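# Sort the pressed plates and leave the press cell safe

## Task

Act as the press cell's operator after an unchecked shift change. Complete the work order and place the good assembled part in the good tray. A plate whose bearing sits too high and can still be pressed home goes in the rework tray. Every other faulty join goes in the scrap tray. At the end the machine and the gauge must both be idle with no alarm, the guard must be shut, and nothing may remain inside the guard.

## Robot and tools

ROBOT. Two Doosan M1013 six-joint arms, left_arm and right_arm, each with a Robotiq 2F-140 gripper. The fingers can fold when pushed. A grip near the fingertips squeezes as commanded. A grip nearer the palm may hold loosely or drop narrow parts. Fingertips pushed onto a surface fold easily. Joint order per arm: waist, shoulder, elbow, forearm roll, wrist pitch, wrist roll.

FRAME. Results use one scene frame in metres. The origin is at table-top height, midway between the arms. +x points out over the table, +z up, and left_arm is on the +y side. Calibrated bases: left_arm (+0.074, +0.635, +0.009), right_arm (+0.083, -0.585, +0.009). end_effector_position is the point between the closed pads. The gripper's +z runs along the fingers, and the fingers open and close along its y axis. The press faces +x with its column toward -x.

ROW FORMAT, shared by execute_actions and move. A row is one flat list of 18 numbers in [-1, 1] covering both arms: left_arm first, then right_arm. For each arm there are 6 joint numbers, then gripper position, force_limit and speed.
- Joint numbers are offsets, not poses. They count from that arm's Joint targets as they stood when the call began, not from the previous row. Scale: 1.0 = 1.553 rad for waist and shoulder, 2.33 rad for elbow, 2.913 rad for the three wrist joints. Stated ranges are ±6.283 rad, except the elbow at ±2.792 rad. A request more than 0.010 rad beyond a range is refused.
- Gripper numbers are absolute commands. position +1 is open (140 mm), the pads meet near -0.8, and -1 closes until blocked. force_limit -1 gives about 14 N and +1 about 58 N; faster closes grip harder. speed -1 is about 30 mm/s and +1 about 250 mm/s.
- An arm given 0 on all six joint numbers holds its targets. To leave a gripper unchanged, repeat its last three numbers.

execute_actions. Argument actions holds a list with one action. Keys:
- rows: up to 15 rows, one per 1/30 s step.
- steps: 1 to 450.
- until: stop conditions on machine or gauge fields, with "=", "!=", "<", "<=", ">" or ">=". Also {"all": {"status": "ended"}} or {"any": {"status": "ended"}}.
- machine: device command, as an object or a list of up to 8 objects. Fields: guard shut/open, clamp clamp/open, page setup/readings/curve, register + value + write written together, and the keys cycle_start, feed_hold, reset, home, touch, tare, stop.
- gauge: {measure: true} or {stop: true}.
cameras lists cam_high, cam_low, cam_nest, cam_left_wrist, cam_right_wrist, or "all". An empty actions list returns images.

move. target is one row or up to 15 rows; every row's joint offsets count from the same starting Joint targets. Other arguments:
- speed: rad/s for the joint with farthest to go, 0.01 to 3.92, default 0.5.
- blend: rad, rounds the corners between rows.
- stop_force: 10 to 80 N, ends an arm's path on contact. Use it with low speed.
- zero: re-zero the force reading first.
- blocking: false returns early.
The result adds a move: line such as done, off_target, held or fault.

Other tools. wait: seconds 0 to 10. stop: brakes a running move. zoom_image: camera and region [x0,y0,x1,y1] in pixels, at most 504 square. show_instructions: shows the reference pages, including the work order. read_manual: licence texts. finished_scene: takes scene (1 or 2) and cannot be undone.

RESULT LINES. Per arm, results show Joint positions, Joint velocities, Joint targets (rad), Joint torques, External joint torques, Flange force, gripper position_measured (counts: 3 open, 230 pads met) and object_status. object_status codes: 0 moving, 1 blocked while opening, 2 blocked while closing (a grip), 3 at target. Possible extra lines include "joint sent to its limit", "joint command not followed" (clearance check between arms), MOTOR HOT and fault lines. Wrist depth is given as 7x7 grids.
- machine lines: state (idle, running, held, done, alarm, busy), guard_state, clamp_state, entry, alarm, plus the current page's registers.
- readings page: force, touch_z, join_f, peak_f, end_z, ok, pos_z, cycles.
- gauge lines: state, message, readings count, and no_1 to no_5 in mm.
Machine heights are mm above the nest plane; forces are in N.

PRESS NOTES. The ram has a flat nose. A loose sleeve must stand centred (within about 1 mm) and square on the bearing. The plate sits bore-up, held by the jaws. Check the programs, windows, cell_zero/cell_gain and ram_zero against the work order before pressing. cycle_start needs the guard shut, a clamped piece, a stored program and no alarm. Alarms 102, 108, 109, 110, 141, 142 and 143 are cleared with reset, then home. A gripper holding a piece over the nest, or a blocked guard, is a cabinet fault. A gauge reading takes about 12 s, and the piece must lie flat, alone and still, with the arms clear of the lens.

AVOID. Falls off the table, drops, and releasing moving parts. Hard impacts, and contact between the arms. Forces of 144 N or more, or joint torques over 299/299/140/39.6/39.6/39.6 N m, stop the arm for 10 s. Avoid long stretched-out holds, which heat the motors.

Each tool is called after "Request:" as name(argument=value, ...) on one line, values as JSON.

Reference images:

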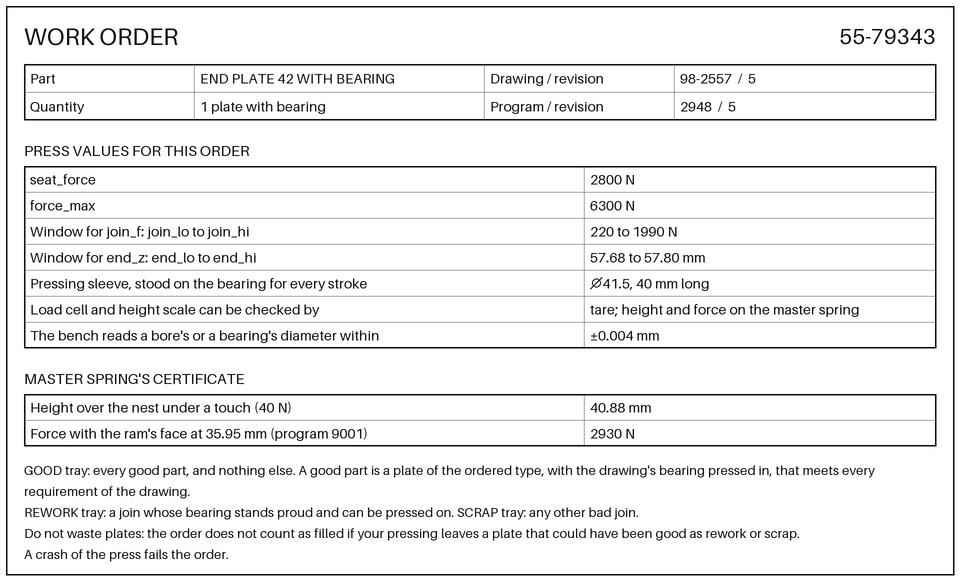

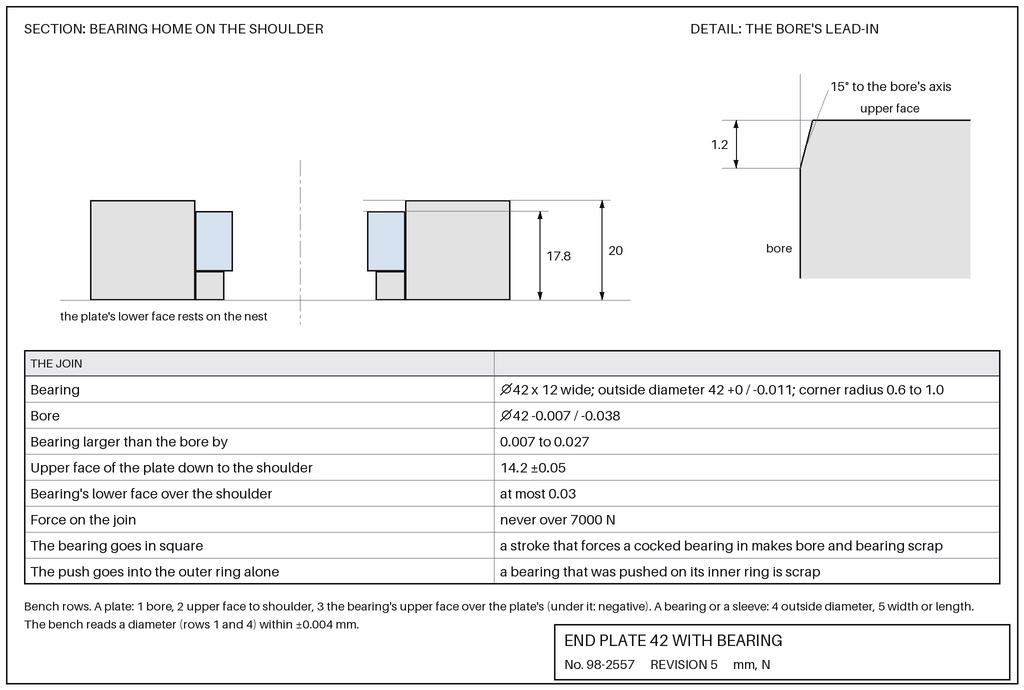

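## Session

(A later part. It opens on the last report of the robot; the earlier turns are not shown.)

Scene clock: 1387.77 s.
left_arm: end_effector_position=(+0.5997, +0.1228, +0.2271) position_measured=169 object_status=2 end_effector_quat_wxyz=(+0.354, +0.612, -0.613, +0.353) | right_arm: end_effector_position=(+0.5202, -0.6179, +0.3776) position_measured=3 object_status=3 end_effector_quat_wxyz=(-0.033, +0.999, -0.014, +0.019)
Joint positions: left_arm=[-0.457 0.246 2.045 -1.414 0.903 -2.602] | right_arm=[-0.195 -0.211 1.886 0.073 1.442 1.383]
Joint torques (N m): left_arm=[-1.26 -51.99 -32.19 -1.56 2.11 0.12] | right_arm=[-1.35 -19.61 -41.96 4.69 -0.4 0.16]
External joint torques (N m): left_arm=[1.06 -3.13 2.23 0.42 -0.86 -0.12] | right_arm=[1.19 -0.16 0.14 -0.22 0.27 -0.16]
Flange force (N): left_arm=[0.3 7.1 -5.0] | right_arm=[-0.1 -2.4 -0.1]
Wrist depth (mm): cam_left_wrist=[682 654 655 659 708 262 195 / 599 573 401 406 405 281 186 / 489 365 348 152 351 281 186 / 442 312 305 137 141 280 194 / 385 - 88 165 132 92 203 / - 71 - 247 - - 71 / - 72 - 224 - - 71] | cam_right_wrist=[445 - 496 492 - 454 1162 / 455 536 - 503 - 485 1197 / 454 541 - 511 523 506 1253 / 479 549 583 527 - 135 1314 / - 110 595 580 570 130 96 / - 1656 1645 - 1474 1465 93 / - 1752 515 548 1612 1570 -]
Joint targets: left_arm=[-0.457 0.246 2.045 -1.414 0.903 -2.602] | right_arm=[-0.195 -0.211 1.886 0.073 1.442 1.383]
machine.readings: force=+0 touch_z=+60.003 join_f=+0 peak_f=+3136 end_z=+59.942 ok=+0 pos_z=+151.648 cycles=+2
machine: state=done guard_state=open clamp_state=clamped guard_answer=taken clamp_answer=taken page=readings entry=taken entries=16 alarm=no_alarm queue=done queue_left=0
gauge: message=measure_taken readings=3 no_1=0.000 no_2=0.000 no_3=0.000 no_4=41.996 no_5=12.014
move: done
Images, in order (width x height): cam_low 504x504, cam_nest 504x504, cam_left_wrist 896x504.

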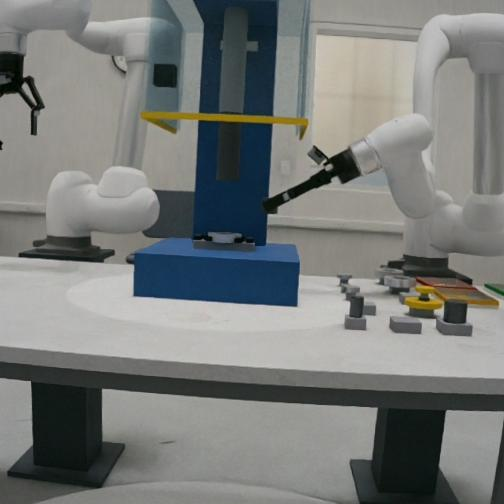

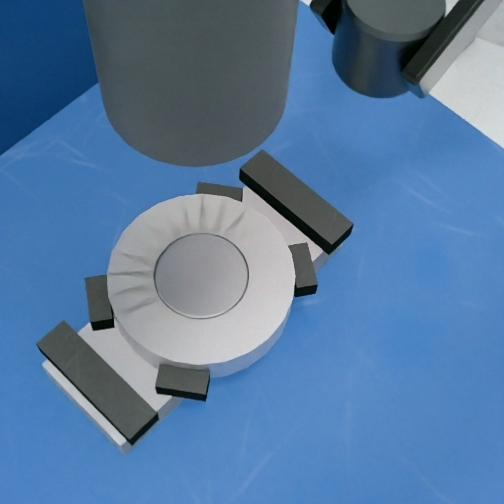

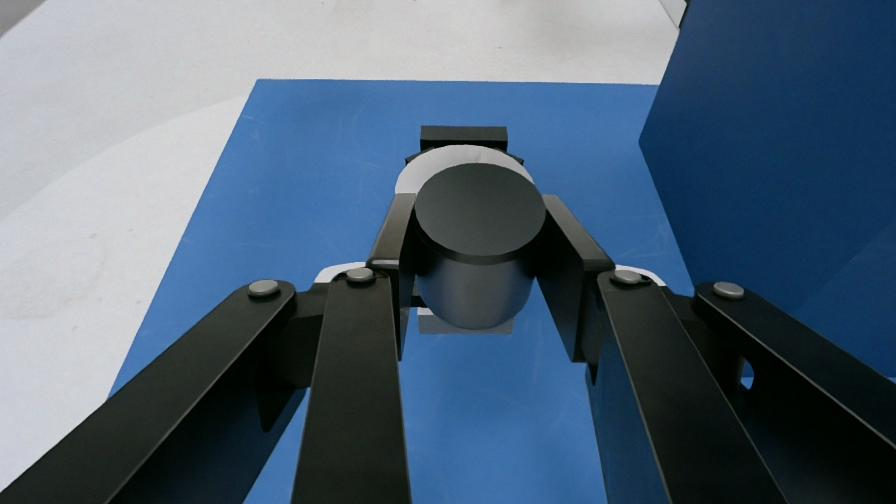

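Request:
move(target=[-0.0997,0.0775,-0.0295,-0.0488,-0.0386,0.0214,-1,-0.3,-1,0,0,0,0,0,0,1,1,1], speed=0.15)

Request:
move(target=[0,0.0103,0.0030,-0.0080,0,0.0113,-1,-0.3,-1,0,0,0,0,0,0,1,1,1], speed=0.012, stop_force=10, cameras=["cam_nest","cam_left_wrist","cam_low"])

Request:
zoom_image(camera="cam_left_wrist", region=[405, 250, 555, 350])

Request:
zoom_image(camera="cam_nest", region=[145, 250, 265, 330])

Request:
zoom_image(camera="cam_low", region=[190, 200, 260, 270])

Scene clock: 1413.70 s.
left_arm: end_effector_position=(+0.5995, +0.0140, +0.1843) position_measured=169 object_status=2 end_effector_quat_wxyz=(+0.355, +0.609, -0.615, +0.354) | right_arm: end_effector_position=(+0.5202, -0.6179, +0.3776) position_measured=3 object_status=3 end_effector_quat_wxyz=(-0.033, +0.999, -0.014, +0.019)
Joint positions: left_arm=[-0.612 0.366 1.976 -1.556 0.791 -2.539] | right_arm=[-0.195 -0.211 1.886 0.073 1.442 1.383]
Joint torques (N m): left_arm=[-2.38 -62.35 -30.84 -1.73 2.31 0.09] | right_arm=[-1.41 -19.66 -41.87 4.71 -0.32 0.16]
External joint torques (N m): left_arm=[2.13 -3.34 2.15 0.33 -0.94 -0.1] | right_arm=[1.28 -0.32 0.06 -0.26 0.2 -0.17]
Flange force (N): left_arm=[-0.1 5.3 -7.4] | right_arm=[-0.2 -2.6 -0.1]
Wrist depth (mm): cam_left_wrist=[595 600 577 598 603 605 184 / 501 500 503 502 504 326 194 / 444 285 286 153 287 274 194 / 377 257 251 137 141 247 194 / 321 - 88 165 132 92 176 / - 71 - 164 165 - 71 / - 72 - 153 153 - 71] | cam_right_wrist=[426 - - - 449 452 1140 / - - - - 479 493 1197 / - 584 - - 532 498 1272 / 499 - - 538 - 151 1286 / - 109 - - - - 97 / - 1656 1645 - 1474 1483 93 / - 1739 510 565 1622 1560 -]
Joint targets: left_arm=[-0.612 0.366 1.976 -1.556 0.791 -2.539] | right_arm=[-0.195 -0.211 1.886 0.073 1.442 1.383]
machine.readings: force=+0 touch_z=+60.003 join_f=+0 peak_f=+3136 end_z=+59.942 ok=+0 pos_z=+151.648 cycles=+2
machine: state=done guard_state=open clamp_state=clamped guard_answer=taken clamp_answer=taken page=readings entry=taken entries=16 alarm=no_alarm queue=done queue_left=0
gauge: message=measure_taken readings=3 no_1=0.000 no_2=0.000 no_3=0.000 no_4=41.996 no_5=12.014
move: done

Scene clock: 1416.90 s.
left_arm: end_effector_position=(+0.5997, +0.0138, +0.1724) position_measured=169 object_status=2 end_effector_quat_wxyz=(+0.355, +0.608, -0.615, +0.354) | right_arm: end_effector_position=(+0.5202, -0.6179, +0.3776) position_measured=3 object_status=3 end_effector_quat_wxyz=(-0.033, +0.999, -0.014, +0.019)
Joint positions: left_arm=[-0.612 0.382 1.983 -1.578 0.791 -2.508] | right_arm=[-0.195 -0.211 1.886 0.073 1.442 1.383]
Joint torques (N m): left_arm=[-1.58 -54.35 -23.78 0.15 0.05 0.22] | right_arm=[-1.28 -19.63 -41.89 4.66 -0.36 0.13]
External joint torques (N m): left_arm=[1.34 -12.08 -4.22 -1.59 1.38 -0.22] | right_arm=[1.3 -1.27 -0.18 -0.18 0.25 -0.13]
Flange force (N): left_arm=[10.5 5.3 -12.4] | right_arm=[-1.5 -2.9 -0.8]
Wrist depth (mm): cam_left_wrist=[577 550 577 578 583 617 185 / 482 499 314 312 305 316 184 / 414 268 269 152 271 263 185 / 362 235 235 137 141 237 194 / 214 82 88 158 132 92 176 / - 71 - 155 155 - 71 / - 72 - 142 - - 71] | cam_right_wrist=[469 505 482 - 460 475 1146 / - - 501 - - 477 1203 / 466 562 - 521 - 1227 1259 / 475 569 577 - - 135 1307 / - 110 - - 561 130 96 / - 1679 1656 733 1502 1502 93 / - 1727 640 565 1580 1570 -]
Joint targets: left_arm=[-0.612 0.382 1.983 -1.578 0.791 -2.508] | right_arm=[-0.195 -0.211 1.886 0.073 1.442 1.383]
machine.readings: force=+0 touch_z=+60.003 join_f=+0 peak_f=+3136 end_z=+59.942 ok=+0 pos_z=+151.648 cycles=+2
machine: state=done guard_state=open clamp_state=clamped guard_answer=taken clamp_answer=taken page=readings entry=taken entries=16 alarm=no_alarm queue=done queue_left=0
gauge: message=measure_taken readings=3 no_1=0.000 no_2=0.000 no_3=0.000 no_4=41.996 no_5=12.014
move: contact (left_arm)
Images, in order (width x height): cam_low 504x504, cam_nest 504x504, cam_left_wrist 896x504.

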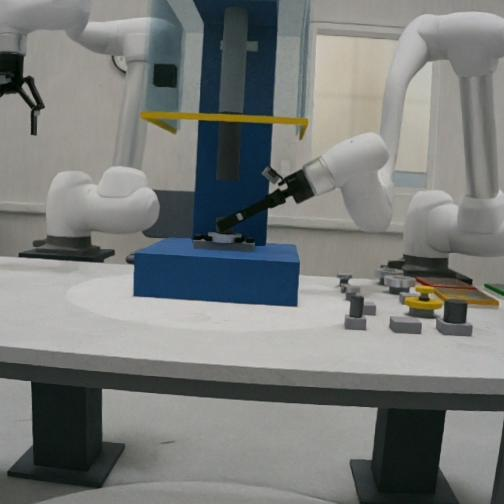

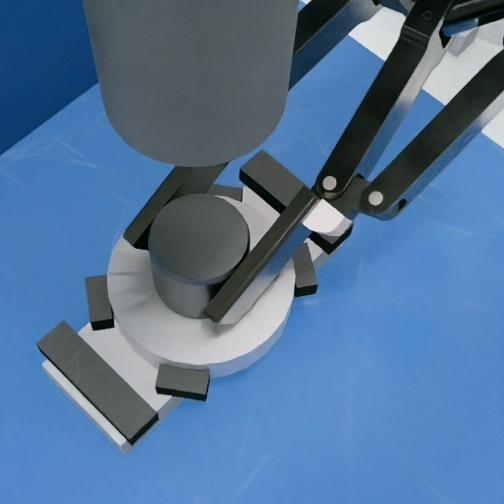

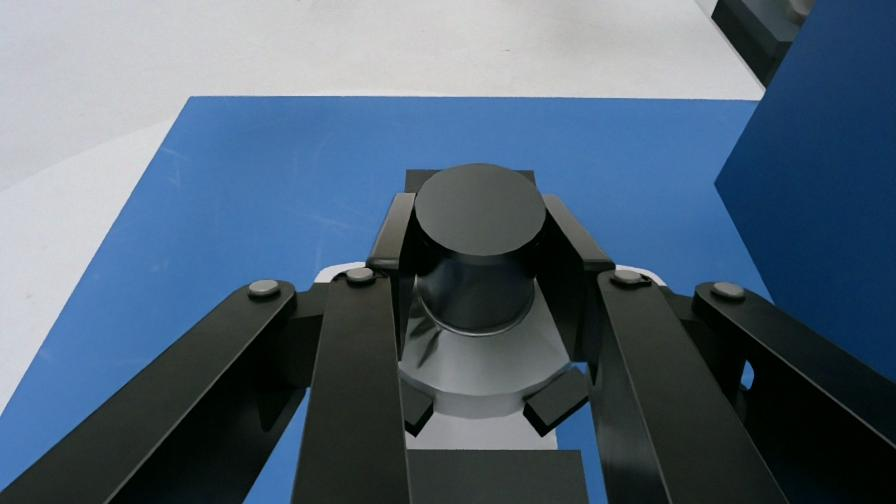

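Scaled by 3.360.

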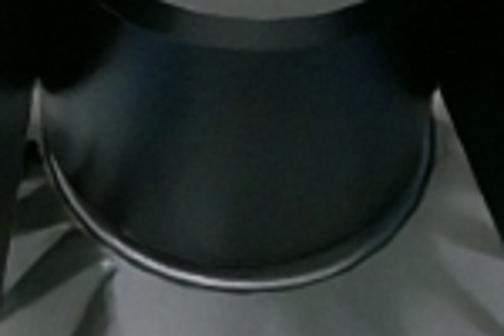

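Scaled by 4.200.

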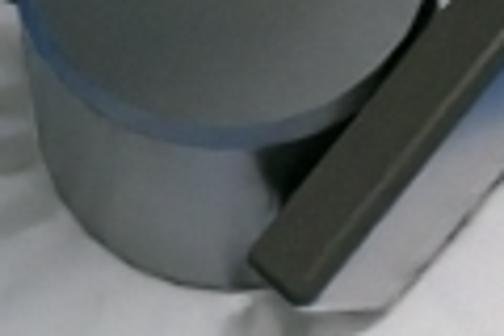

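Scaled by 7.200.

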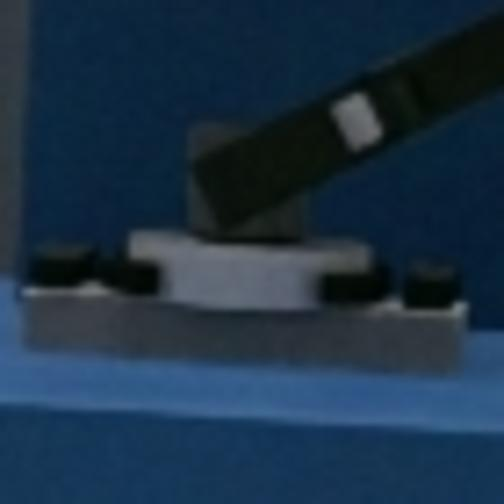

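Request:
move(target=[0.00049,-0.0006,0.00048,0,0,0,-1,-0.3,-1,0,0,0,0,0,0,1,1,1], speed=0.02, cameras=["cam_nest","cam_left_wrist"])

Request:
zoom_image(camera="cam_left_wrist", region=[405, 250, 555, 350])

Request:
zoom_image(camera="cam_nest", region=[145, 250, 265, 330])

Scene clock: 1424.60 s.
left_arm: end_effector_position=(+0.5996, +0.0145, +0.1725) position_measured=169 object_status=2 end_effector_quat_wxyz=(+0.355, +0.609, -0.615, +0.354) | right_arm: end_effector_position=(+0.5202, -0.6179, +0.3776) position_measured=3 object_status=3 end_effector_quat_wxyz=(-0.033, +0.999, -0.014, +0.019)
Joint positions: left_arm=[-0.611 0.381 1.984 -1.578 0.791 -2.508] | right_arm=[-0.195 -0.211 1.886 0.073 1.442 1.383]
Joint torques (N m): left_arm=[0.45 -56.87 -24.42 -0.1 0.24 0.15] | right_arm=[-1.35 -19.82 -41.89 4.69 -0.37 0.1]
External joint torques (N m): left_arm=[-0.69 -9.4 -3.43 -1.33 1.19 -0.15] | right_arm=[1.3 -0.41 0.18 -0.23 0.26 -0.1]
Flange force (N): left_arm=[9.2 5.6 -7.5] | right_arm=[-0.5 -2.8 -0.1]
Wrist depth (mm): cam_left_wrist=[576 579 549 574 569 584 185 / 485 500 313 315 315 316 196 / 414 269 270 152 270 264 194 / 353 236 236 138 141 237 194 / 209 83 88 158 132 92 175 / - 71 - 155 155 - 70 / - 72 - 142 - - 71] | cam_right_wrist=[- 483 484 483 481 460 1146 / 452 - 510 - 494 481 1197 / 460 - - - - 1227 1246 / 480 - - - 534 152 1300 / - 110 - 574 558 131 97 / - 1715 1831 612 1502 1492 93 / - 1765 638 547 1633 1580 -]
Joint targets: left_arm=[-0.611 0.381 1.984 -1.578 0.791 -2.508] | right_arm=[-0.195 -0.211 1.886 0.073 1.442 1.383]
machine.readings: force=+0 touch_z=+60.003 join_f=+0 peak_f=+3136 end_z=+59.942 ok=+0 pos_z=+151.648 cycles=+2
machine: state=done guard_state=open clamp_state=clamped guard_answer=taken clamp_answer=taken page=readings entry=taken entries=16 alarm=no_alarm queue=done queue_left=0
gauge: message=measure_taken readings=3 no_1=0.000 no_2=0.000 no_3=0.000 no_4=41.996 no_5=12.014
move: done
Images, in order (width x height): cam_nest 504x504, cam_left_wrist 896x504.

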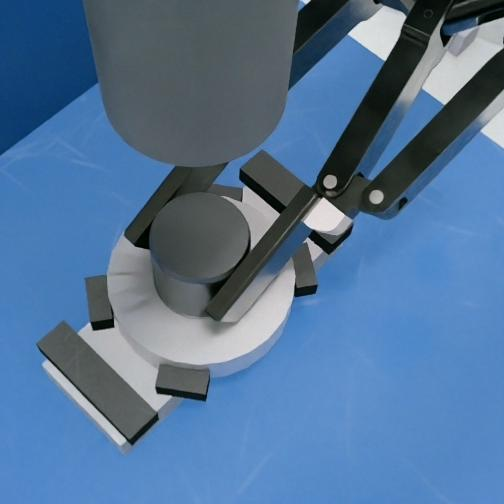

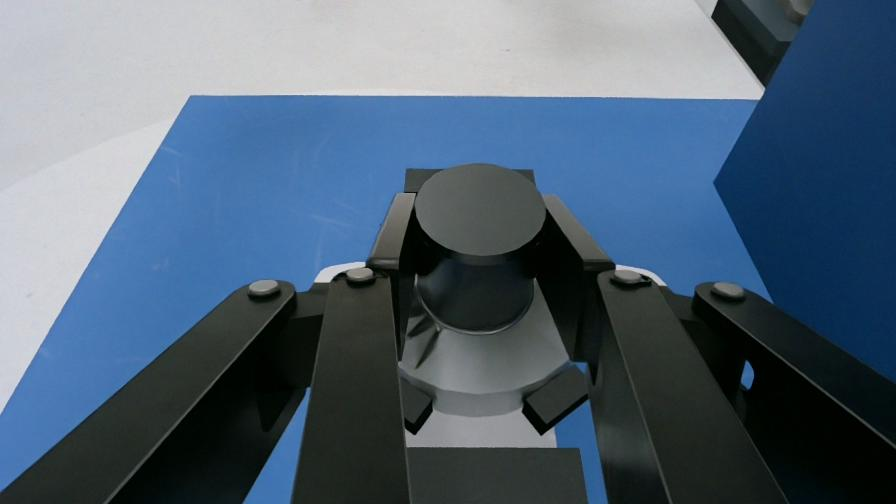

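Scaled by 3.360.

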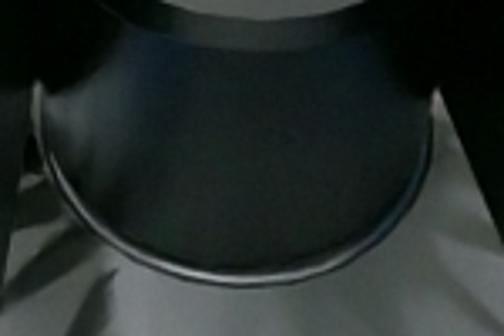

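Scaled by 4.200.

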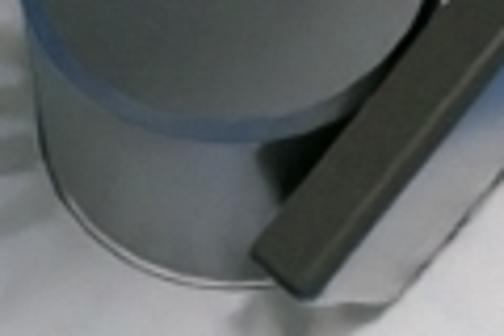

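Request:
move(target=[[0,0,0,0,0,0,0.0,-0.3,-1,0,0,0,0,0,0,1,1,1],[0.0992,-0.0867,0.0263,0.0559,0.0386,-0.0322,0.0,-0.3,-1,0,0,0,0,0,0,1,1,1],[0.3115,-0.1082,0.0670,0.1087,0.1142,0.0145,0.0,-0.3,-1,0,0,0,0,0,0,1,1,1]], speed=[0.5,0.12,0.6], blend=[0,0.05,0], cameras=["cam_nest"])

Request:
execute_actions(actions=[{"machine":[{"guard":"shut","page":"readings"},{"cycle_start":true}],"steps":450,"until":{"all":{"status":"ended"}}}])

Request:
execute_actions(actions=[{"machine":{"guard":"open"},"steps":90,"until":{"machine":{"guard_state":"open"}}}], cameras=["cam_nest","cam_low"])

Request:
zoom_image(camera="cam_nest", region=[145, 250, 265, 330])

Scene clock: 1450.03 s.
left_arm: end_effector_position=(+0.6009, +0.3109, +0.2071) position_measured=129 object_status=3 end_effector_quat_wxyz=(+0.354, +0.612, -0.612, +0.354) | right_arm: end_effector_position=(+0.5202, -0.6179, +0.3776) position_measured=3 object_status=3 end_effector_quat_wxyz=(-0.033, +0.999, -0.014, +0.019)
Joint positions: left_arm=[-0.127 0.213 2.14 -1.262 1.124 -2.466] | right_arm=[-0.195 -0.211 1.886 0.073 1.442 1.383]
Joint torques (N m): left_arm=[-1.51 -43.85 -27.12 -0.4 1.74 0.09] | right_arm=[-1.58 -19.33 -41.84 4.68 -0.39 0.14]
External joint torques (N m): left_arm=[1.33 -5.36 -0.26 -0.39 -0.22 -0.09] | right_arm=[1.53 -1.23 -0.22 -0.19 0.26 -0.14]
Flange force (N): left_arm=[5.1 6.6 -5.4] | right_arm=[-1.3 -3.4 -0.9]
Wrist depth (mm): cam_left_wrist=[617 630 464 371 449 299 299 / 539 520 369 361 376 353 1777 / 463 458 321 322 323 324 1504 / 409 395 125 336 161 322 394 / - 82 109 365 350 97 84 / - 73 328 330 330 - - / - 73 267 300 299 - -] | cam_right_wrist=[- - 484 484 - - 1146 / 454 521 - - - - 1191 / - 549 532 511 483 497 1246 / 483 566 - - 532 140 1286 / - 110 610 572 - 131 97 / - 1645 1622 626 1679 1520 93 / - 1715 636 567 1612 1570 -]
Joint targets: left_arm=[-0.127 0.213 2.140 -1.262 1.124 -2.466] | right_arm=[-0.195 -0.211 1.886 0.073 1.442 1.383]
machine.readings: force=+0 touch_z=+60.003 join_f=+0 peak_f=+3136 end_z=+59.942 ok=+0 pos_z=+151.648 cycles=+2
machine: state=done guard_state=open clamp_state=clamped guard_answer=taken clamp_answer=taken page=readings entry=taken entries=16 alarm=no_alarm queue=done queue_left=0
gauge: message=measure_taken readings=3 no_1=0.000 no_2=0.000 no_3=0.000 no_4=41.996 no_5=12.014
move: done
Images, in order (width x height): cam_nest 504x504.

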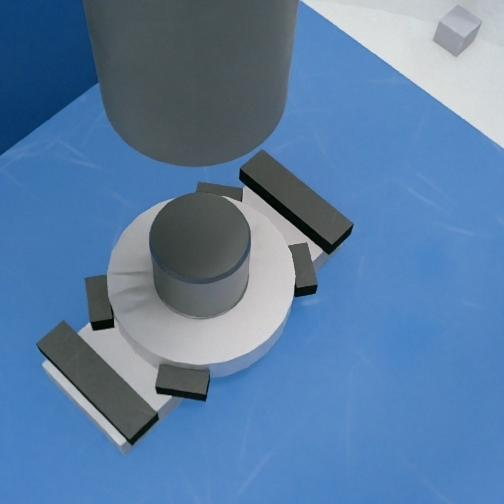

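Scene clock: 1458.27 s.
left_arm: end_effector_position=(+0.6009, +0.3109, +0.2071) position_measured=129 object_status=3 end_effector_quat_wxyz=(+0.354, +0.612, -0.612, +0.354) | right_arm: end_effector_position=(+0.5202, -0.6179, +0.3776) position_measured=3 object_status=3 end_effector_quat_wxyz=(-0.033, +0.999, -0.014, +0.019)
Joint positions: left_arm=[-0.127 0.213 2.14 -1.262 1.124 -2.466] | right_arm=[-0.195 -0.211 1.886 0.073 1.442 1.383]
Joint torques (N m): left_arm=[-1.83 -43.77 -26.99 -0.43 1.71 0.14] | right_arm=[-1.14 -19.54 -41.94 4.68 -0.36 0.15]
External joint torques (N m): left_arm=[1.63 -5.4 -0.36 -0.36 -0.2 -0.14] | right_arm=[1.01 -0.51 -0.04 -0.2 0.23 -0.16]
Flange force (N): left_arm=[5.0 6.4 -6.1] | right_arm=[-0.5 -2.1 -0.4]
Wrist depth (mm): cam_left_wrist=[643 654 414 372 457 308 301 / 562 508 373 363 376 342 1731 / 461 330 321 320 307 302 1539 / 405 402 125 336 161 321 394 / - 82 109 365 350 97 84 / - 73 327 329 330 - - / - 73 267 298 300 - -] | cam_right_wrist=[498 - - 482 453 - 1146 / 455 528 - 498 483 471 1179 / - 548 513 522 - 1321 1266 / - - 561 532 537 135 1300 / - 109 - 598 554 140 97 / - 1656 1645 - 1550 1502 93 / - 1739 520 553 1622 1590 -]
Joint targets: left_arm=[-0.127 0.213 2.140 -1.262 1.124 -2.466] | right_arm=[-0.195 -0.211 1.886 0.073 1.442 1.383]
Tool commands: left_gripper/position=+0.0 left_gripper/force_limit=-0.3 left_gripper/speed=-1.0 right_gripper/position=+1.0 right_gripper/force_limit=+1.0 right_gripper/speed=+1.0
machine.readings: force=+0 touch_z=+60.003 join_f=+886 peak_f=+3186 end_z=+57.742 ok=+1 pos_z=+151.648 cycles=+3
machine: state=done guard_state=shut clamp_state=clamped guard_answer=taken clamp_answer=taken page=readings entry=taken entries=17 alarm=no_alarm queue=done queue_left=0
gauge: message=measure_taken readings=3 no_1=0.000 no_2=0.000 no_3=0.000 no_4=41.996 no_5=12.014

Scene clock: 1459.97 s.
left_arm: end_effector_position=(+0.6009, +0.3109, +0.2071) position_measured=129 object_status=3 end_effector_quat_wxyz=(+0.354, +0.612, -0.612, +0.354) | right_arm: end_effector_position=(+0.5202, -0.6179, +0.3776) position_measured=3 object_status=3 end_effector_quat_wxyz=(-0.033, +0.999, -0.014, +0.019)
Joint positions: left_arm=[-0.127 0.213 2.14 -1.262 1.124 -2.466] | right_arm=[-0.195 -0.211 1.886 0.073 1.442 1.383]
Joint torques (N m): left_arm=[-1.67 -44.03 -26.92 -0.43 1.73 0.15] | right_arm=[-1.23 -19.29 -42.06 4.69 -0.37 0.16]
External joint torques (N m): left_arm=[1.45 -5.12 -0.37 -0.36 -0.21 -0.15] | right_arm=[1.16 -0.9 0.3 -0.23 0.25 -0.16]
Flange force (N): left_arm=[4.9 6.1 -5.6] | right_arm=[-1.6 -2.5 0.0]
Wrist depth (mm): cam_left_wrist=[643 647 442 373 444 305 299 / 536 556 373 359 373 351 1708 / 474 438 319 320 321 322 346 / 406 404 125 336 161 322 395 / - 82 109 364 351 97 84 / - 73 329 330 329 - - / - 73 268 300 301 - -] | cam_right_wrist=[- - - - - 456 1151 / - - 534 494 481 - 1209 / - - 532 526 523 - 1246 / - - 580 - - 136 1300 / - 109 - - 553 130 96 / - 1691 1550 607 1530 1492 93 / - 1739 517 564 1601 1560 -]
Joint targets: left_arm=[-0.127 0.213 2.140 -1.262 1.124 -2.466] | right_arm=[-0.195 -0.211 1.886 0.073 1.442 1.383]
Tool commands: left_gripper/position=+0.0 left_gripper/force_limit=-0.3 left_gripper/speed=-1.0 right_gripper/position=+1.0 right_gripper/force_limit=+1.0 right_gripper/speed=+1.0
machine.readings: force=+0 touch_z=+60.003 join_f=+886 peak_f=+3186 end_z=+57.742 ok=+1 pos_z=+151.648 cycles=+3
machine: state=done guard_state=open clamp_state=clamped guard_answer=taken clamp_answer=taken page=readings entry=taken entries=17 alarm=no_alarm queue=running queue_left=0
gauge: message=measure_taken readings=3 no_1=0.000 no_2=0.000 no_3=0.000 no_4=41.996 no_5=12.014
Images, in order (width x height): cam_low 504x504, cam_nest 504x504.

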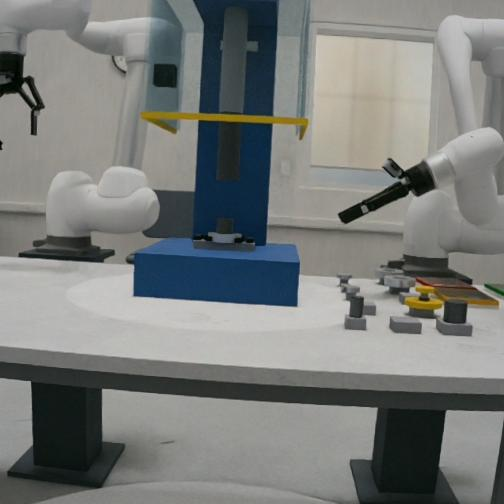

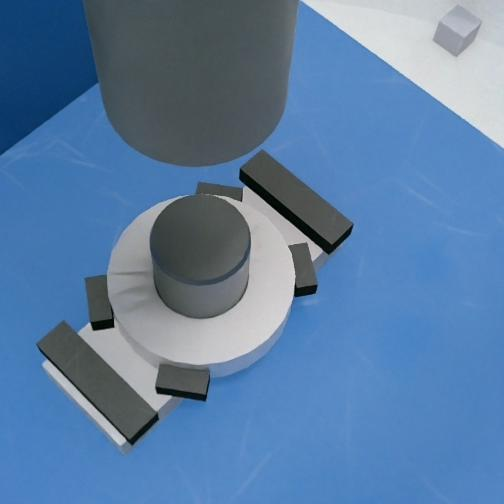

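Scaled by 4.200.

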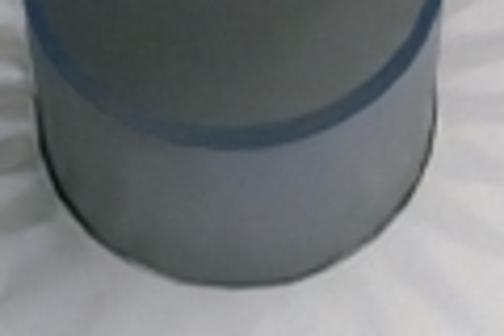

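Request:
move(target=[[-0.2123,0.0215,-0.0407,-0.0528,-0.0756,-0.0467,0.0,-0.3,-1,0,0,0,0,0,0,1,1,1],[-0.3115,0.1082,-0.0670,-0.1087,-0.1142,-0.0145,0.0,-0.3,-1,0,0,0,0,0,0,1,1,1]], speed=[0.5,0.08], blend=[0.02,0])

Request:
execute_actions(actions=[{"rows":[[0,0,0,0,0,0,-1,-0.3,-1,0,0,0,0,0,0,1,1,1]],"steps":70}], cameras=["cam_nest","cam_left_wrist"])

Scene clock: 1474.80 s.
left_arm: end_effector_position=(+0.5997, +0.0145, +0.1725) position_measured=129 object_status=3 end_effector_quat_wxyz=(+0.355, +0.609, -0.615, +0.354) | right_arm: end_effector_position=(+0.5202, -0.6179, +0.3776) position_measured=3 object_status=3 end_effector_quat_wxyz=(-0.033, +0.999, -0.014, +0.019)
Joint positions: left_arm=[-0.611 0.381 1.984 -1.578 0.791 -2.508] | right_arm=[-0.195 -0.211 1.886 0.073 1.442 1.383]
Joint torques (N m): left_arm=[-1.53 -60.2 -27.57 -1.02 1.64 0.09] | right_arm=[-1.52 -19.7 -41.95 4.72 -0.35 0.14]
External joint torques (N m): left_arm=[1.27 -6.16 -0.37 -0.41 -0.21 -0.09] | right_arm=[1.39 -0.22 0.18 -0.26 0.23 -0.14]
Flange force (N): left_arm=[4.1 5.3 -7.9] | right_arm=[-0.2 -2.9 0.0]
Wrist depth (mm): cam_left_wrist=[582 566 - - 582 646 185 / 482 483 313 313 314 316 185 / 414 269 269 269 269 260 185 / 359 235 132 140 141 232 207 / - 82 107 161 161 97 84 / - 73 - 155 156 - - / - 73 - 142 144 - -] | cam_right_wrist=[- - 508 - - 476 1146 / - 520 522 469 - 472 1191 / 457 531 - - - 1406 1266 / - - - 547 - 136 1328 / - 109 - 577 561 140 97 / - 1622 1520 - 1540 1540 93 / - 1752 510 562 1622 1590 -]
Joint targets: left_arm=[-0.611 0.381 1.984 -1.578 0.791 -2.508] | right_arm=[-0.195 -0.211 1.886 0.073 1.442 1.383]
machine.readings: force=+0 touch_z=+60.003 join_f=+886 peak_f=+3186 end_z=+57.742 ok=+1 pos_z=+151.648 cycles=+3
machine: state=done guard_state=open clamp_state=clamped guard_answer=taken clamp_answer=taken page=readings entry=taken entries=17 alarm=no_alarm queue=done queue_left=0
gauge: message=measure_taken readings=3 no_1=0.000 no_2=0.000 no_3=0.000 no_4=41.996 no_5=12.014
move: done

Scene clock: 1477.33 s.
left_arm: end_effector_position=(+0.5996, +0.0145, +0.1725) position_measured=169 object_status=2 end_effector_quat_wxyz=(+0.355, +0.609, -0.615, +0.354) | right_arm: end_effector_position=(+0.5202, -0.6179, +0.3776) position_measured=3 object_status=3 end_effector_quat_wxyz=(-0.033, +0.999, -0.014, +0.019)
Joint positions: left_arm=[-0.611 0.381 1.984 -1.578 0.791 -2.508] | right_arm=[-0.195 -0.211 1.886 0.073 1.442 1.383]
Joint torques (N m): left_arm=[-2.57 -59.69 -26.89 -0.82 1.77 0.16] | right_arm=[-1.2 -19.32 -41.99 4.67 -0.39 0.12]
External joint torques (N m): left_arm=[2.31 -6.62 -1.01 -0.61 -0.34 -0.16] | right_arm=[1.04 -0.57 0.04 -0.19 0.26 -0.12]
Flange force (N): left_arm=[4.3 4.0 -8.9] | right_arm=[-0.7 -2.2 -0.4]
Wrist depth (mm): cam_left_wrist=[577 576 590 576 582 583 194 / 481 480 304 313 316 316 195 / 414 268 268 222 269 263 185 / 361 235 236 140 140 237 195 / 209 82 88 158 132 92 176 / - 71 - 154 154 - 70 / - 72 - 141 - - 71] | cam_right_wrist=[450 - - 487 - - 1151 / 456 513 511 497 524 - 1185 / 465 - 532 - - 506 1240 / 474 - 561 - 521 151 1300 / - 109 598 581 552 130 96 / - 1702 1612 - 1502 1511 93 / - 1739 635 557 1570 1550 -]
Joint targets: left_arm=[-0.611 0.381 1.984 -1.578 0.791 -2.508] | right_arm=[-0.195 -0.211 1.886 0.073 1.442 1.383]
machine.readings: force=+0 touch_z=+60.003 join_f=+886 peak_f=+3186 end_z=+57.742 ok=+1 pos_z=+151.648 cycles=+3
machine: state=done guard_state=open clamp_state=clamped guard_answer=taken clamp_answer=taken page=readings entry=taken entries=17 alarm=no_alarm queue=done queue_left=0
gauge: message=measure_taken readings=3 no_1=0.000 no_2=0.000 no_3=0.000 no_4=41.996 no_5=12.014
Images, in order (width x height): cam_nest 504x504, cam_left_wrist 896x504.

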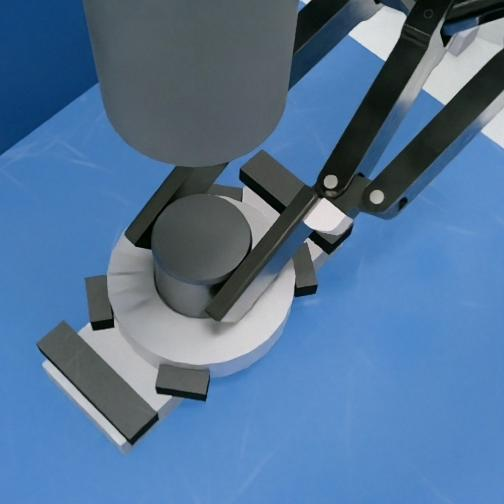

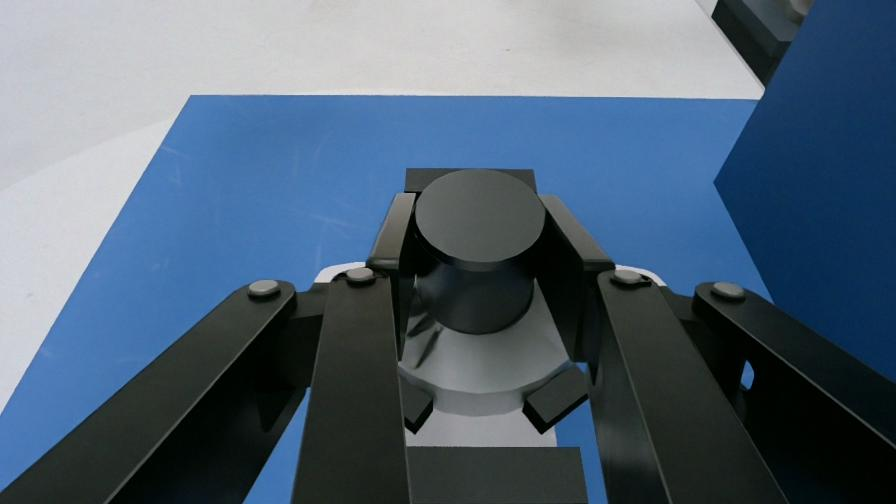

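Request:
move(target=[[0,-0.0110,-0.0033,0.0086,0,-0.0121,-1,-0.3,-1,0,0,0,0,0,0,1,1,1],[0.0992,-0.0867,0.0263,0.0559,0.0386,-0.0322,-1,-0.3,-1,0,0,0,0,0,0,1,1,1],[0.3115,-0.1082,0.0670,0.1087,0.1142,0.0145,-1,-0.3,-1,0,0,0,0,0,0,1,1,1]], speed=[0.02,0.15,0.5], blend=[0.003,0.03,0], cameras=["cam_nest","cam_left_wrist"])

Request:
zoom_image(camera="cam_nest", region=[95, 180, 305, 390])

Request:
move(target=[[0.1121,-0.0251,0.0808,-0.4095,-0.2215,0.1518,-1,-0.3,-1,0,0,0,0,0,0,1,1,1],[-0.1130,0.1607,-0.0479,-0.6455,-0.2496,0.3072,-1,-0.3,-1,0,0,0,0,0,0,1,1,1]], speed=0.6, blend=[0.1,0], cameras=["cam_left_wrist","cam_high"])

Scene clock: 1495.63 s.
left_arm: end_effector_position=(+0.6009, +0.3109, +0.2071) position_measured=169 object_status=2 end_effector_quat_wxyz=(+0.354, +0.612, -0.612, +0.354) | right_arm: end_effector_position=(+0.5202, -0.6179, +0.3776) position_measured=3 object_status=3 end_effector_quat_wxyz=(-0.033, +0.999, -0.014, +0.019)
Joint positions: left_arm=[-0.127 0.213 2.14 -1.262 1.124 -2.466] | right_arm=[-0.195 -0.211 1.886 0.073 1.442 1.383]
Joint torques (N m): left_arm=[-2.06 -46.36 -29 -1.29 2.55 0.1] | right_arm=[-1.19 -19.53 -41.9 4.64 -0.35 0.14]
External joint torques (N m): left_arm=[1.84 -2.79 1.66 0.48 -1.03 -0.1] | right_arm=[1.11 -0.74 0 -0.18 0.23 -0.14]
Flange force (N): left_arm=[0.7 6.4 -4.0] | right_arm=[-0.9 -2.4 -0.4]
Wrist depth (mm): cam_left_wrist=[646 640 443 378 442 307 298 / 535 539 371 361 375 343 1789 / 460 453 320 163 323 322 344 / 404 403 314 140 140 333 395 / 370 82 88 161 113 92 367 / - 71 - 329 - - 70 / - 72 - 300 - - 71] | cam_right_wrist=[447 502 501 - 466 - 1140 / 454 - 502 - - 476 1135 / - 549 542 - 502 - 1240 / 481 - 557 - 536 135 1307 / - 109 - - 544 130 96 / - 1601 1645 - 1492 1474 93 / - 1739 518 565 1550 1570 -]
Joint targets: left_arm=[-0.127 0.213 2.140 -1.262 1.124 -2.466] | right_arm=[-0.195 -0.211 1.886 0.073 1.442 1.383]
machine.readings: force=+0 touch_z=+60.003 join_f=+886 peak_f=+3186 end_z=+57.742 ok=+1 pos_z=+151.648 cycles=+3
machine: state=done guard_state=open clamp_state=clamped guard_answer=taken clamp_answer=taken page=readings entry=taken entries=17 alarm=no_alarm queue=done queue_left=0
gauge: message=measure_taken readings=3 no_1=0.000 no_2=0.000 no_3=0.000 no_4=41.996 no_5=12.014
move: done
Images, in order (width x height): cam_nest 504x504, cam_left_wrist 896x504.

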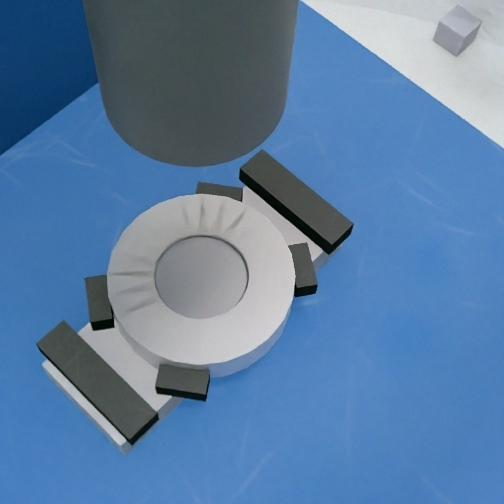

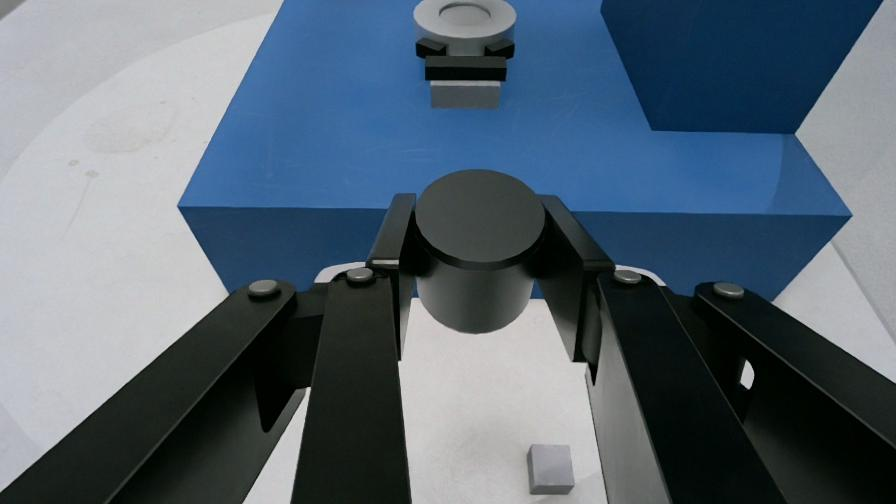

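Scaled by 2.400.

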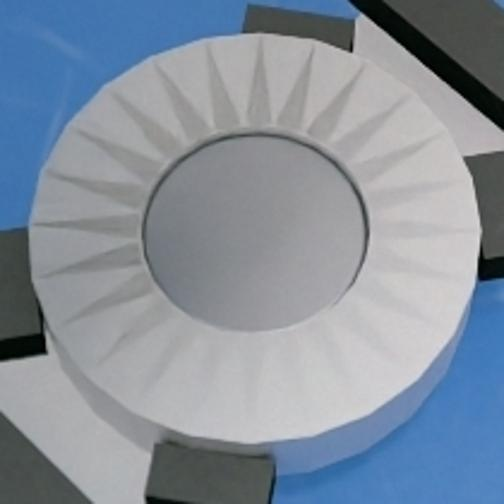

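Scene clock: 1499.20 s.
left_arm: end_effector_position=(+0.9449, +0.3937, +0.1050) position_measured=169 object_status=2 end_effector_quat_wxyz=(+0.077, +0.856, -0.133, +0.494) | right_arm: end_effector_position=(+0.5202, -0.6179, +0.3776) position_measured=3 object_status=3 end_effector_quat_wxyz=(-0.033, +0.999, -0.014, +0.019)
Joint positions: left_arm=[-0.303 0.462 2.029 -3.142 0.397 -1.571] | right_arm=[-0.195 -0.211 1.886 0.073 1.442 1.383]
Joint torques (N m): left_arm=[-1.7 -71.95 -30.43 -2.19 3.98 0.09] | right_arm=[-1.4 -19.39 -41.94 4.69 -0.39 0.12]
External joint torques (N m): left_arm=[1.41 -2.26 2.47 -0.43 -1.55 -0.09] | right_arm=[1.27 -0.64 -0.06 -0.2 0.26 -0.13]
Flange force (N): left_arm=[1.5 -0.6 -7.7] | right_arm=[-0.6 -2.8 -0.5]
Wrist depth (mm): cam_left_wrist=[- - - 420 427 444 450 / 364 363 363 366 368 369 373 / 313 313 315 163 317 319 307 / 274 275 276 140 140 209 279 / 244 83 88 161 131 92 248 / - 71 - 208 217 - 71 / - 72 - 202 - - 70] | cam_right_wrist=[- 521 486 - - 462 1151 / 454 - 506 502 - 1140 1185 / - 537 538 522 - 502 1233 / - - - - 526 136 1300 / - 110 - - - 130 97 / - 1612 1656 675 1530 1511 93 / - 1778 517 569 1580 1580 -]
Joint targets: left_arm=[-0.303 0.462 2.029 -3.142 0.397 -1.571] | right_arm=[-0.195 -0.211 1.886 0.073 1.442 1.383]
machine.readings: force=+0 touch_z=+60.003 join_f=+886 peak_f=+3186 end_z=+57.742 ok=+1 pos_z=+151.648 cycles=+3
machine: state=done guard_state=open clamp_state=clamped guard_answer=taken clamp_answer=taken page=readings entry=taken entries=17 alarm=no_alarm queue=done queue_left=0
gauge: message=measure_taken readings=3 no_1=0.000 no_2=0.000 no_3=0.000 no_4=41.996 no_5=12.014
move: done
Images, in order (width x height): cam_high 504x504, cam_left_wrist 896x504.

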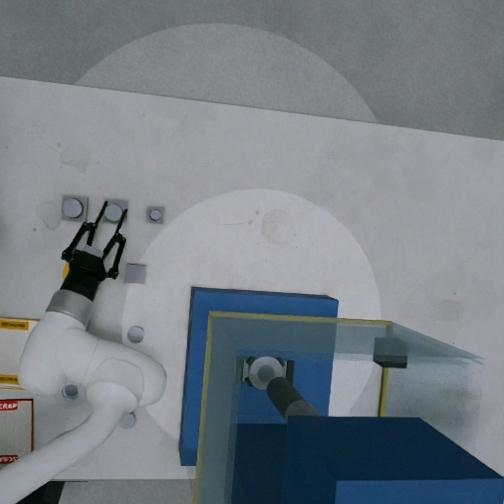

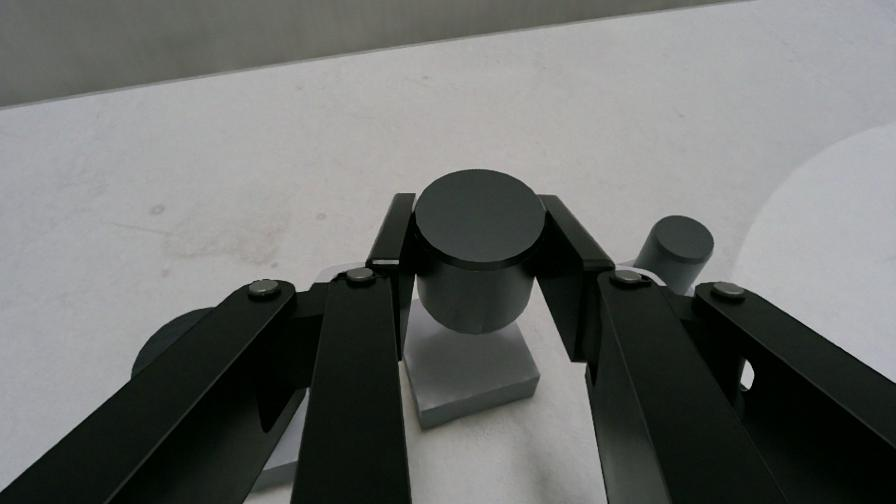

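Request:
move(target=[0.0008,0.0360,0.0009,0,0.0197,0,-1,-0.3,-1,0,0,0,0,0,0,1,1,1], speed=0.1)

Request:
move(target=[0.0004,0.0200,0.0005,0,0.0108,0,-1,-0.3,-1,0,0,0,0,0,0,1,1,1], speed=0.015, stop_force=12, cameras=["cam_left_wrist","cam_low"])

Request:
zoom_image(camera="cam_low", region=[380, 250, 500, 350])

Scene clock: 1507.67 s.
left_arm: end_effector_position=(+0.9491, +0.3935, +0.0696) position_measured=169 object_status=2 end_effector_quat_wxyz=(+0.076, +0.856, -0.132, +0.494) | right_arm: end_effector_position=(+0.5202, -0.6179, +0.3776) position_measured=3 object_status=3 end_effector_quat_wxyz=(-0.033, +0.999, -0.014, +0.019)
Joint positions: left_arm=[-0.302 0.518 2.031 -3.142 0.454 -1.571] | right_arm=[-0.195 -0.211 1.886 0.073 1.442 1.383]
Joint torques (N m): left_arm=[-1.74 -74.25 -28.29 -1.93 3.95 0.11] | right_arm=[-1.31 -19.28 -41.98 4.67 -0.36 0.14]
External joint torques (N m): left_arm=[1.42 -3.12 2.24 -0.49 -1.52 -0.11] | right_arm=[1.16 -0.62 0.1 -0.19 0.23 -0.14]
Flange force (N): left_arm=[2.8 -0.6 -8.7] | right_arm=[-0.8 -2.5 -0.2]
Wrist depth (mm): cam_left_wrist=[- 352 348 379 366 371 376 / 303 305 304 297 308 310 312 / 260 262 262 262 265 180 267 / 235 230 230 140 140 191 234 / 134 137 88 164 114 92 207 / - 71 - 182 - - 70 / - 72 - 169 169 - 70] | cam_right_wrist=[496 - - 469 462 454 1135 / 440 - - 496 485 483 1191 / 458 - 540 - - 528 1246 / 490 - - - 540 151 1307 / - 110 - - - 130 96 / - 1702 1645 598 1492 1511 93 / - 1765 520 565 1570 1590 -]
Joint targets: left_arm=[-0.302 0.518 2.031 -3.142 0.454 -1.571] | right_arm=[-0.195 -0.211 1.886 0.073 1.442 1.383]
machine.readings: force=+0 touch_z=+60.003 join_f=+886 peak_f=+3186 end_z=+57.742 ok=+1 pos_z=+151.648 cycles=+3
machine: state=done guard_state=open clamp_state=clamped guard_answer=taken clamp_answer=taken page=readings entry=taken entries=17 alarm=no_alarm queue=done queue_left=0
gauge: message=measure_taken readings=3 no_1=0.000 no_2=0.000 no_3=0.000 no_4=41.996 no_5=12.014
move: done

Scene clock: 1509.80 s.
left_arm: end_effector_position=(+0.9502, +0.3935, +0.0574) position_measured=169 object_status=2 end_effector_quat_wxyz=(+0.076, +0.856, -0.132, +0.494) | right_arm: end_effector_position=(+0.5202, -0.6179, +0.3776) position_measured=3 object_status=3 end_effector_quat_wxyz=(-0.033, +0.999, -0.014, +0.019)
Joint positions: left_arm=[-0.301 0.538 2.031 -3.142 0.474 -1.571] | right_arm=[-0.195 -0.211 1.886 0.073 1.442 1.383]
Joint torques (N m): left_arm=[0.25 -63.85 -21.74 -2.36 0.37 -0.01] | right_arm=[-1.29 -19.57 -41.96 4.69 -0.35 0.16]
External joint torques (N m): left_arm=[-0.57 -14.53 -3.58 0.02 2.05 0.01] | right_arm=[1.2 -0.62 0.07 -0.21 0.23 -0.16]
Flange force (N): left_arm=[12.0 1.4 -17.5] | right_arm=[-0.8 -2.5 -0.3]
Wrist depth (mm): cam_left_wrist=[327 324 339 341 343 345 351 / 284 283 284 285 286 288 291 / 244 245 247 163 247 167 248 / 214 215 214 139 140 178 218 / 120 121 88 160 132 92 194 / - 71 - 170 174 - 71 / - 72 - 158 158 - 71] | cam_right_wrist=[- 494 489 467 - - 1146 / - 520 506 497 - - 1203 / 479 544 530 - 503 507 1233 / 491 - 587 - 530 151 1314 / - 109 554 577 562 140 96 / - 1679 1645 726 1422 1502 93 / - 1752 521 565 1612 1570 -]
Joint targets: left_arm=[-0.301 0.538 2.031 -3.142 0.474 -1.571] | right_arm=[-0.195 -0.211 1.886 0.073 1.442 1.383]
machine.readings: force=+0 touch_z=+60.003 join_f=+886 peak_f=+3186 end_z=+57.742 ok=+1 pos_z=+151.648 cycles=+3
machine: state=done guard_state=open clamp_state=clamped guard_answer=taken clamp_answer=taken page=readings entry=taken entries=17 alarm=no_alarm queue=done queue_left=0
gauge: message=measure_taken readings=3 no_1=0.000 no_2=0.000 no_3=0.000 no_4=41.996 no_5=12.014
move: contact (left_arm); left_arm: the shoulder is farthest, 0.012 rad from its target
Images, in order (width x height): cam_low 504x504, cam_left_wrist 896x504.

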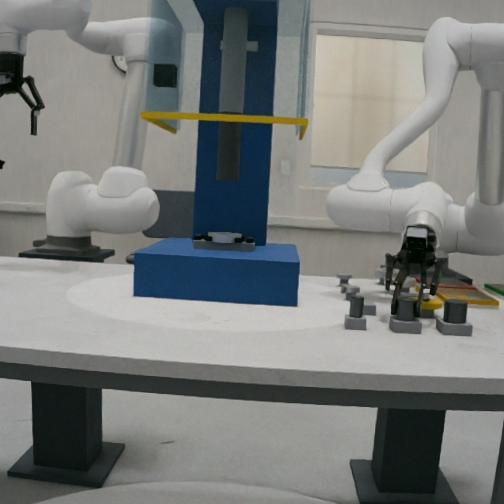

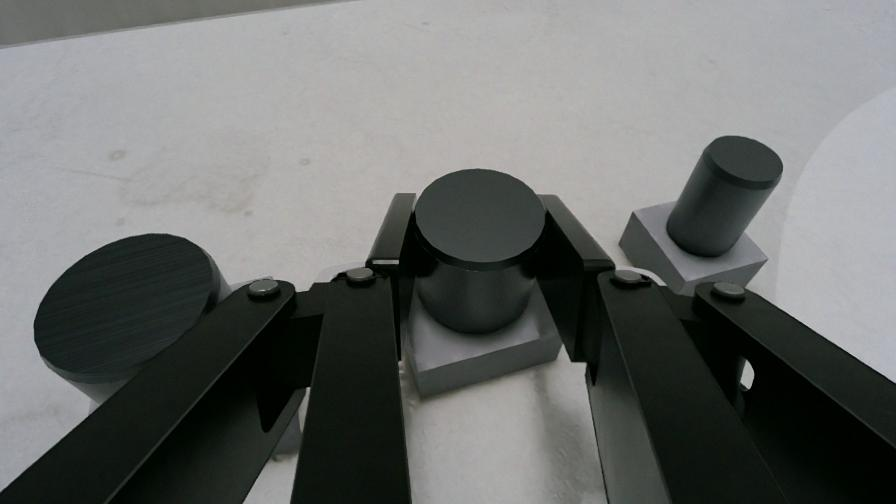

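Scaled by 4.200.

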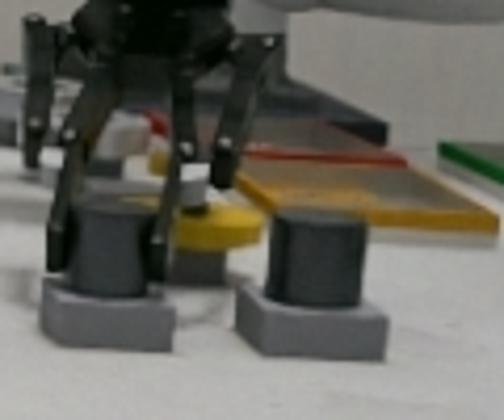

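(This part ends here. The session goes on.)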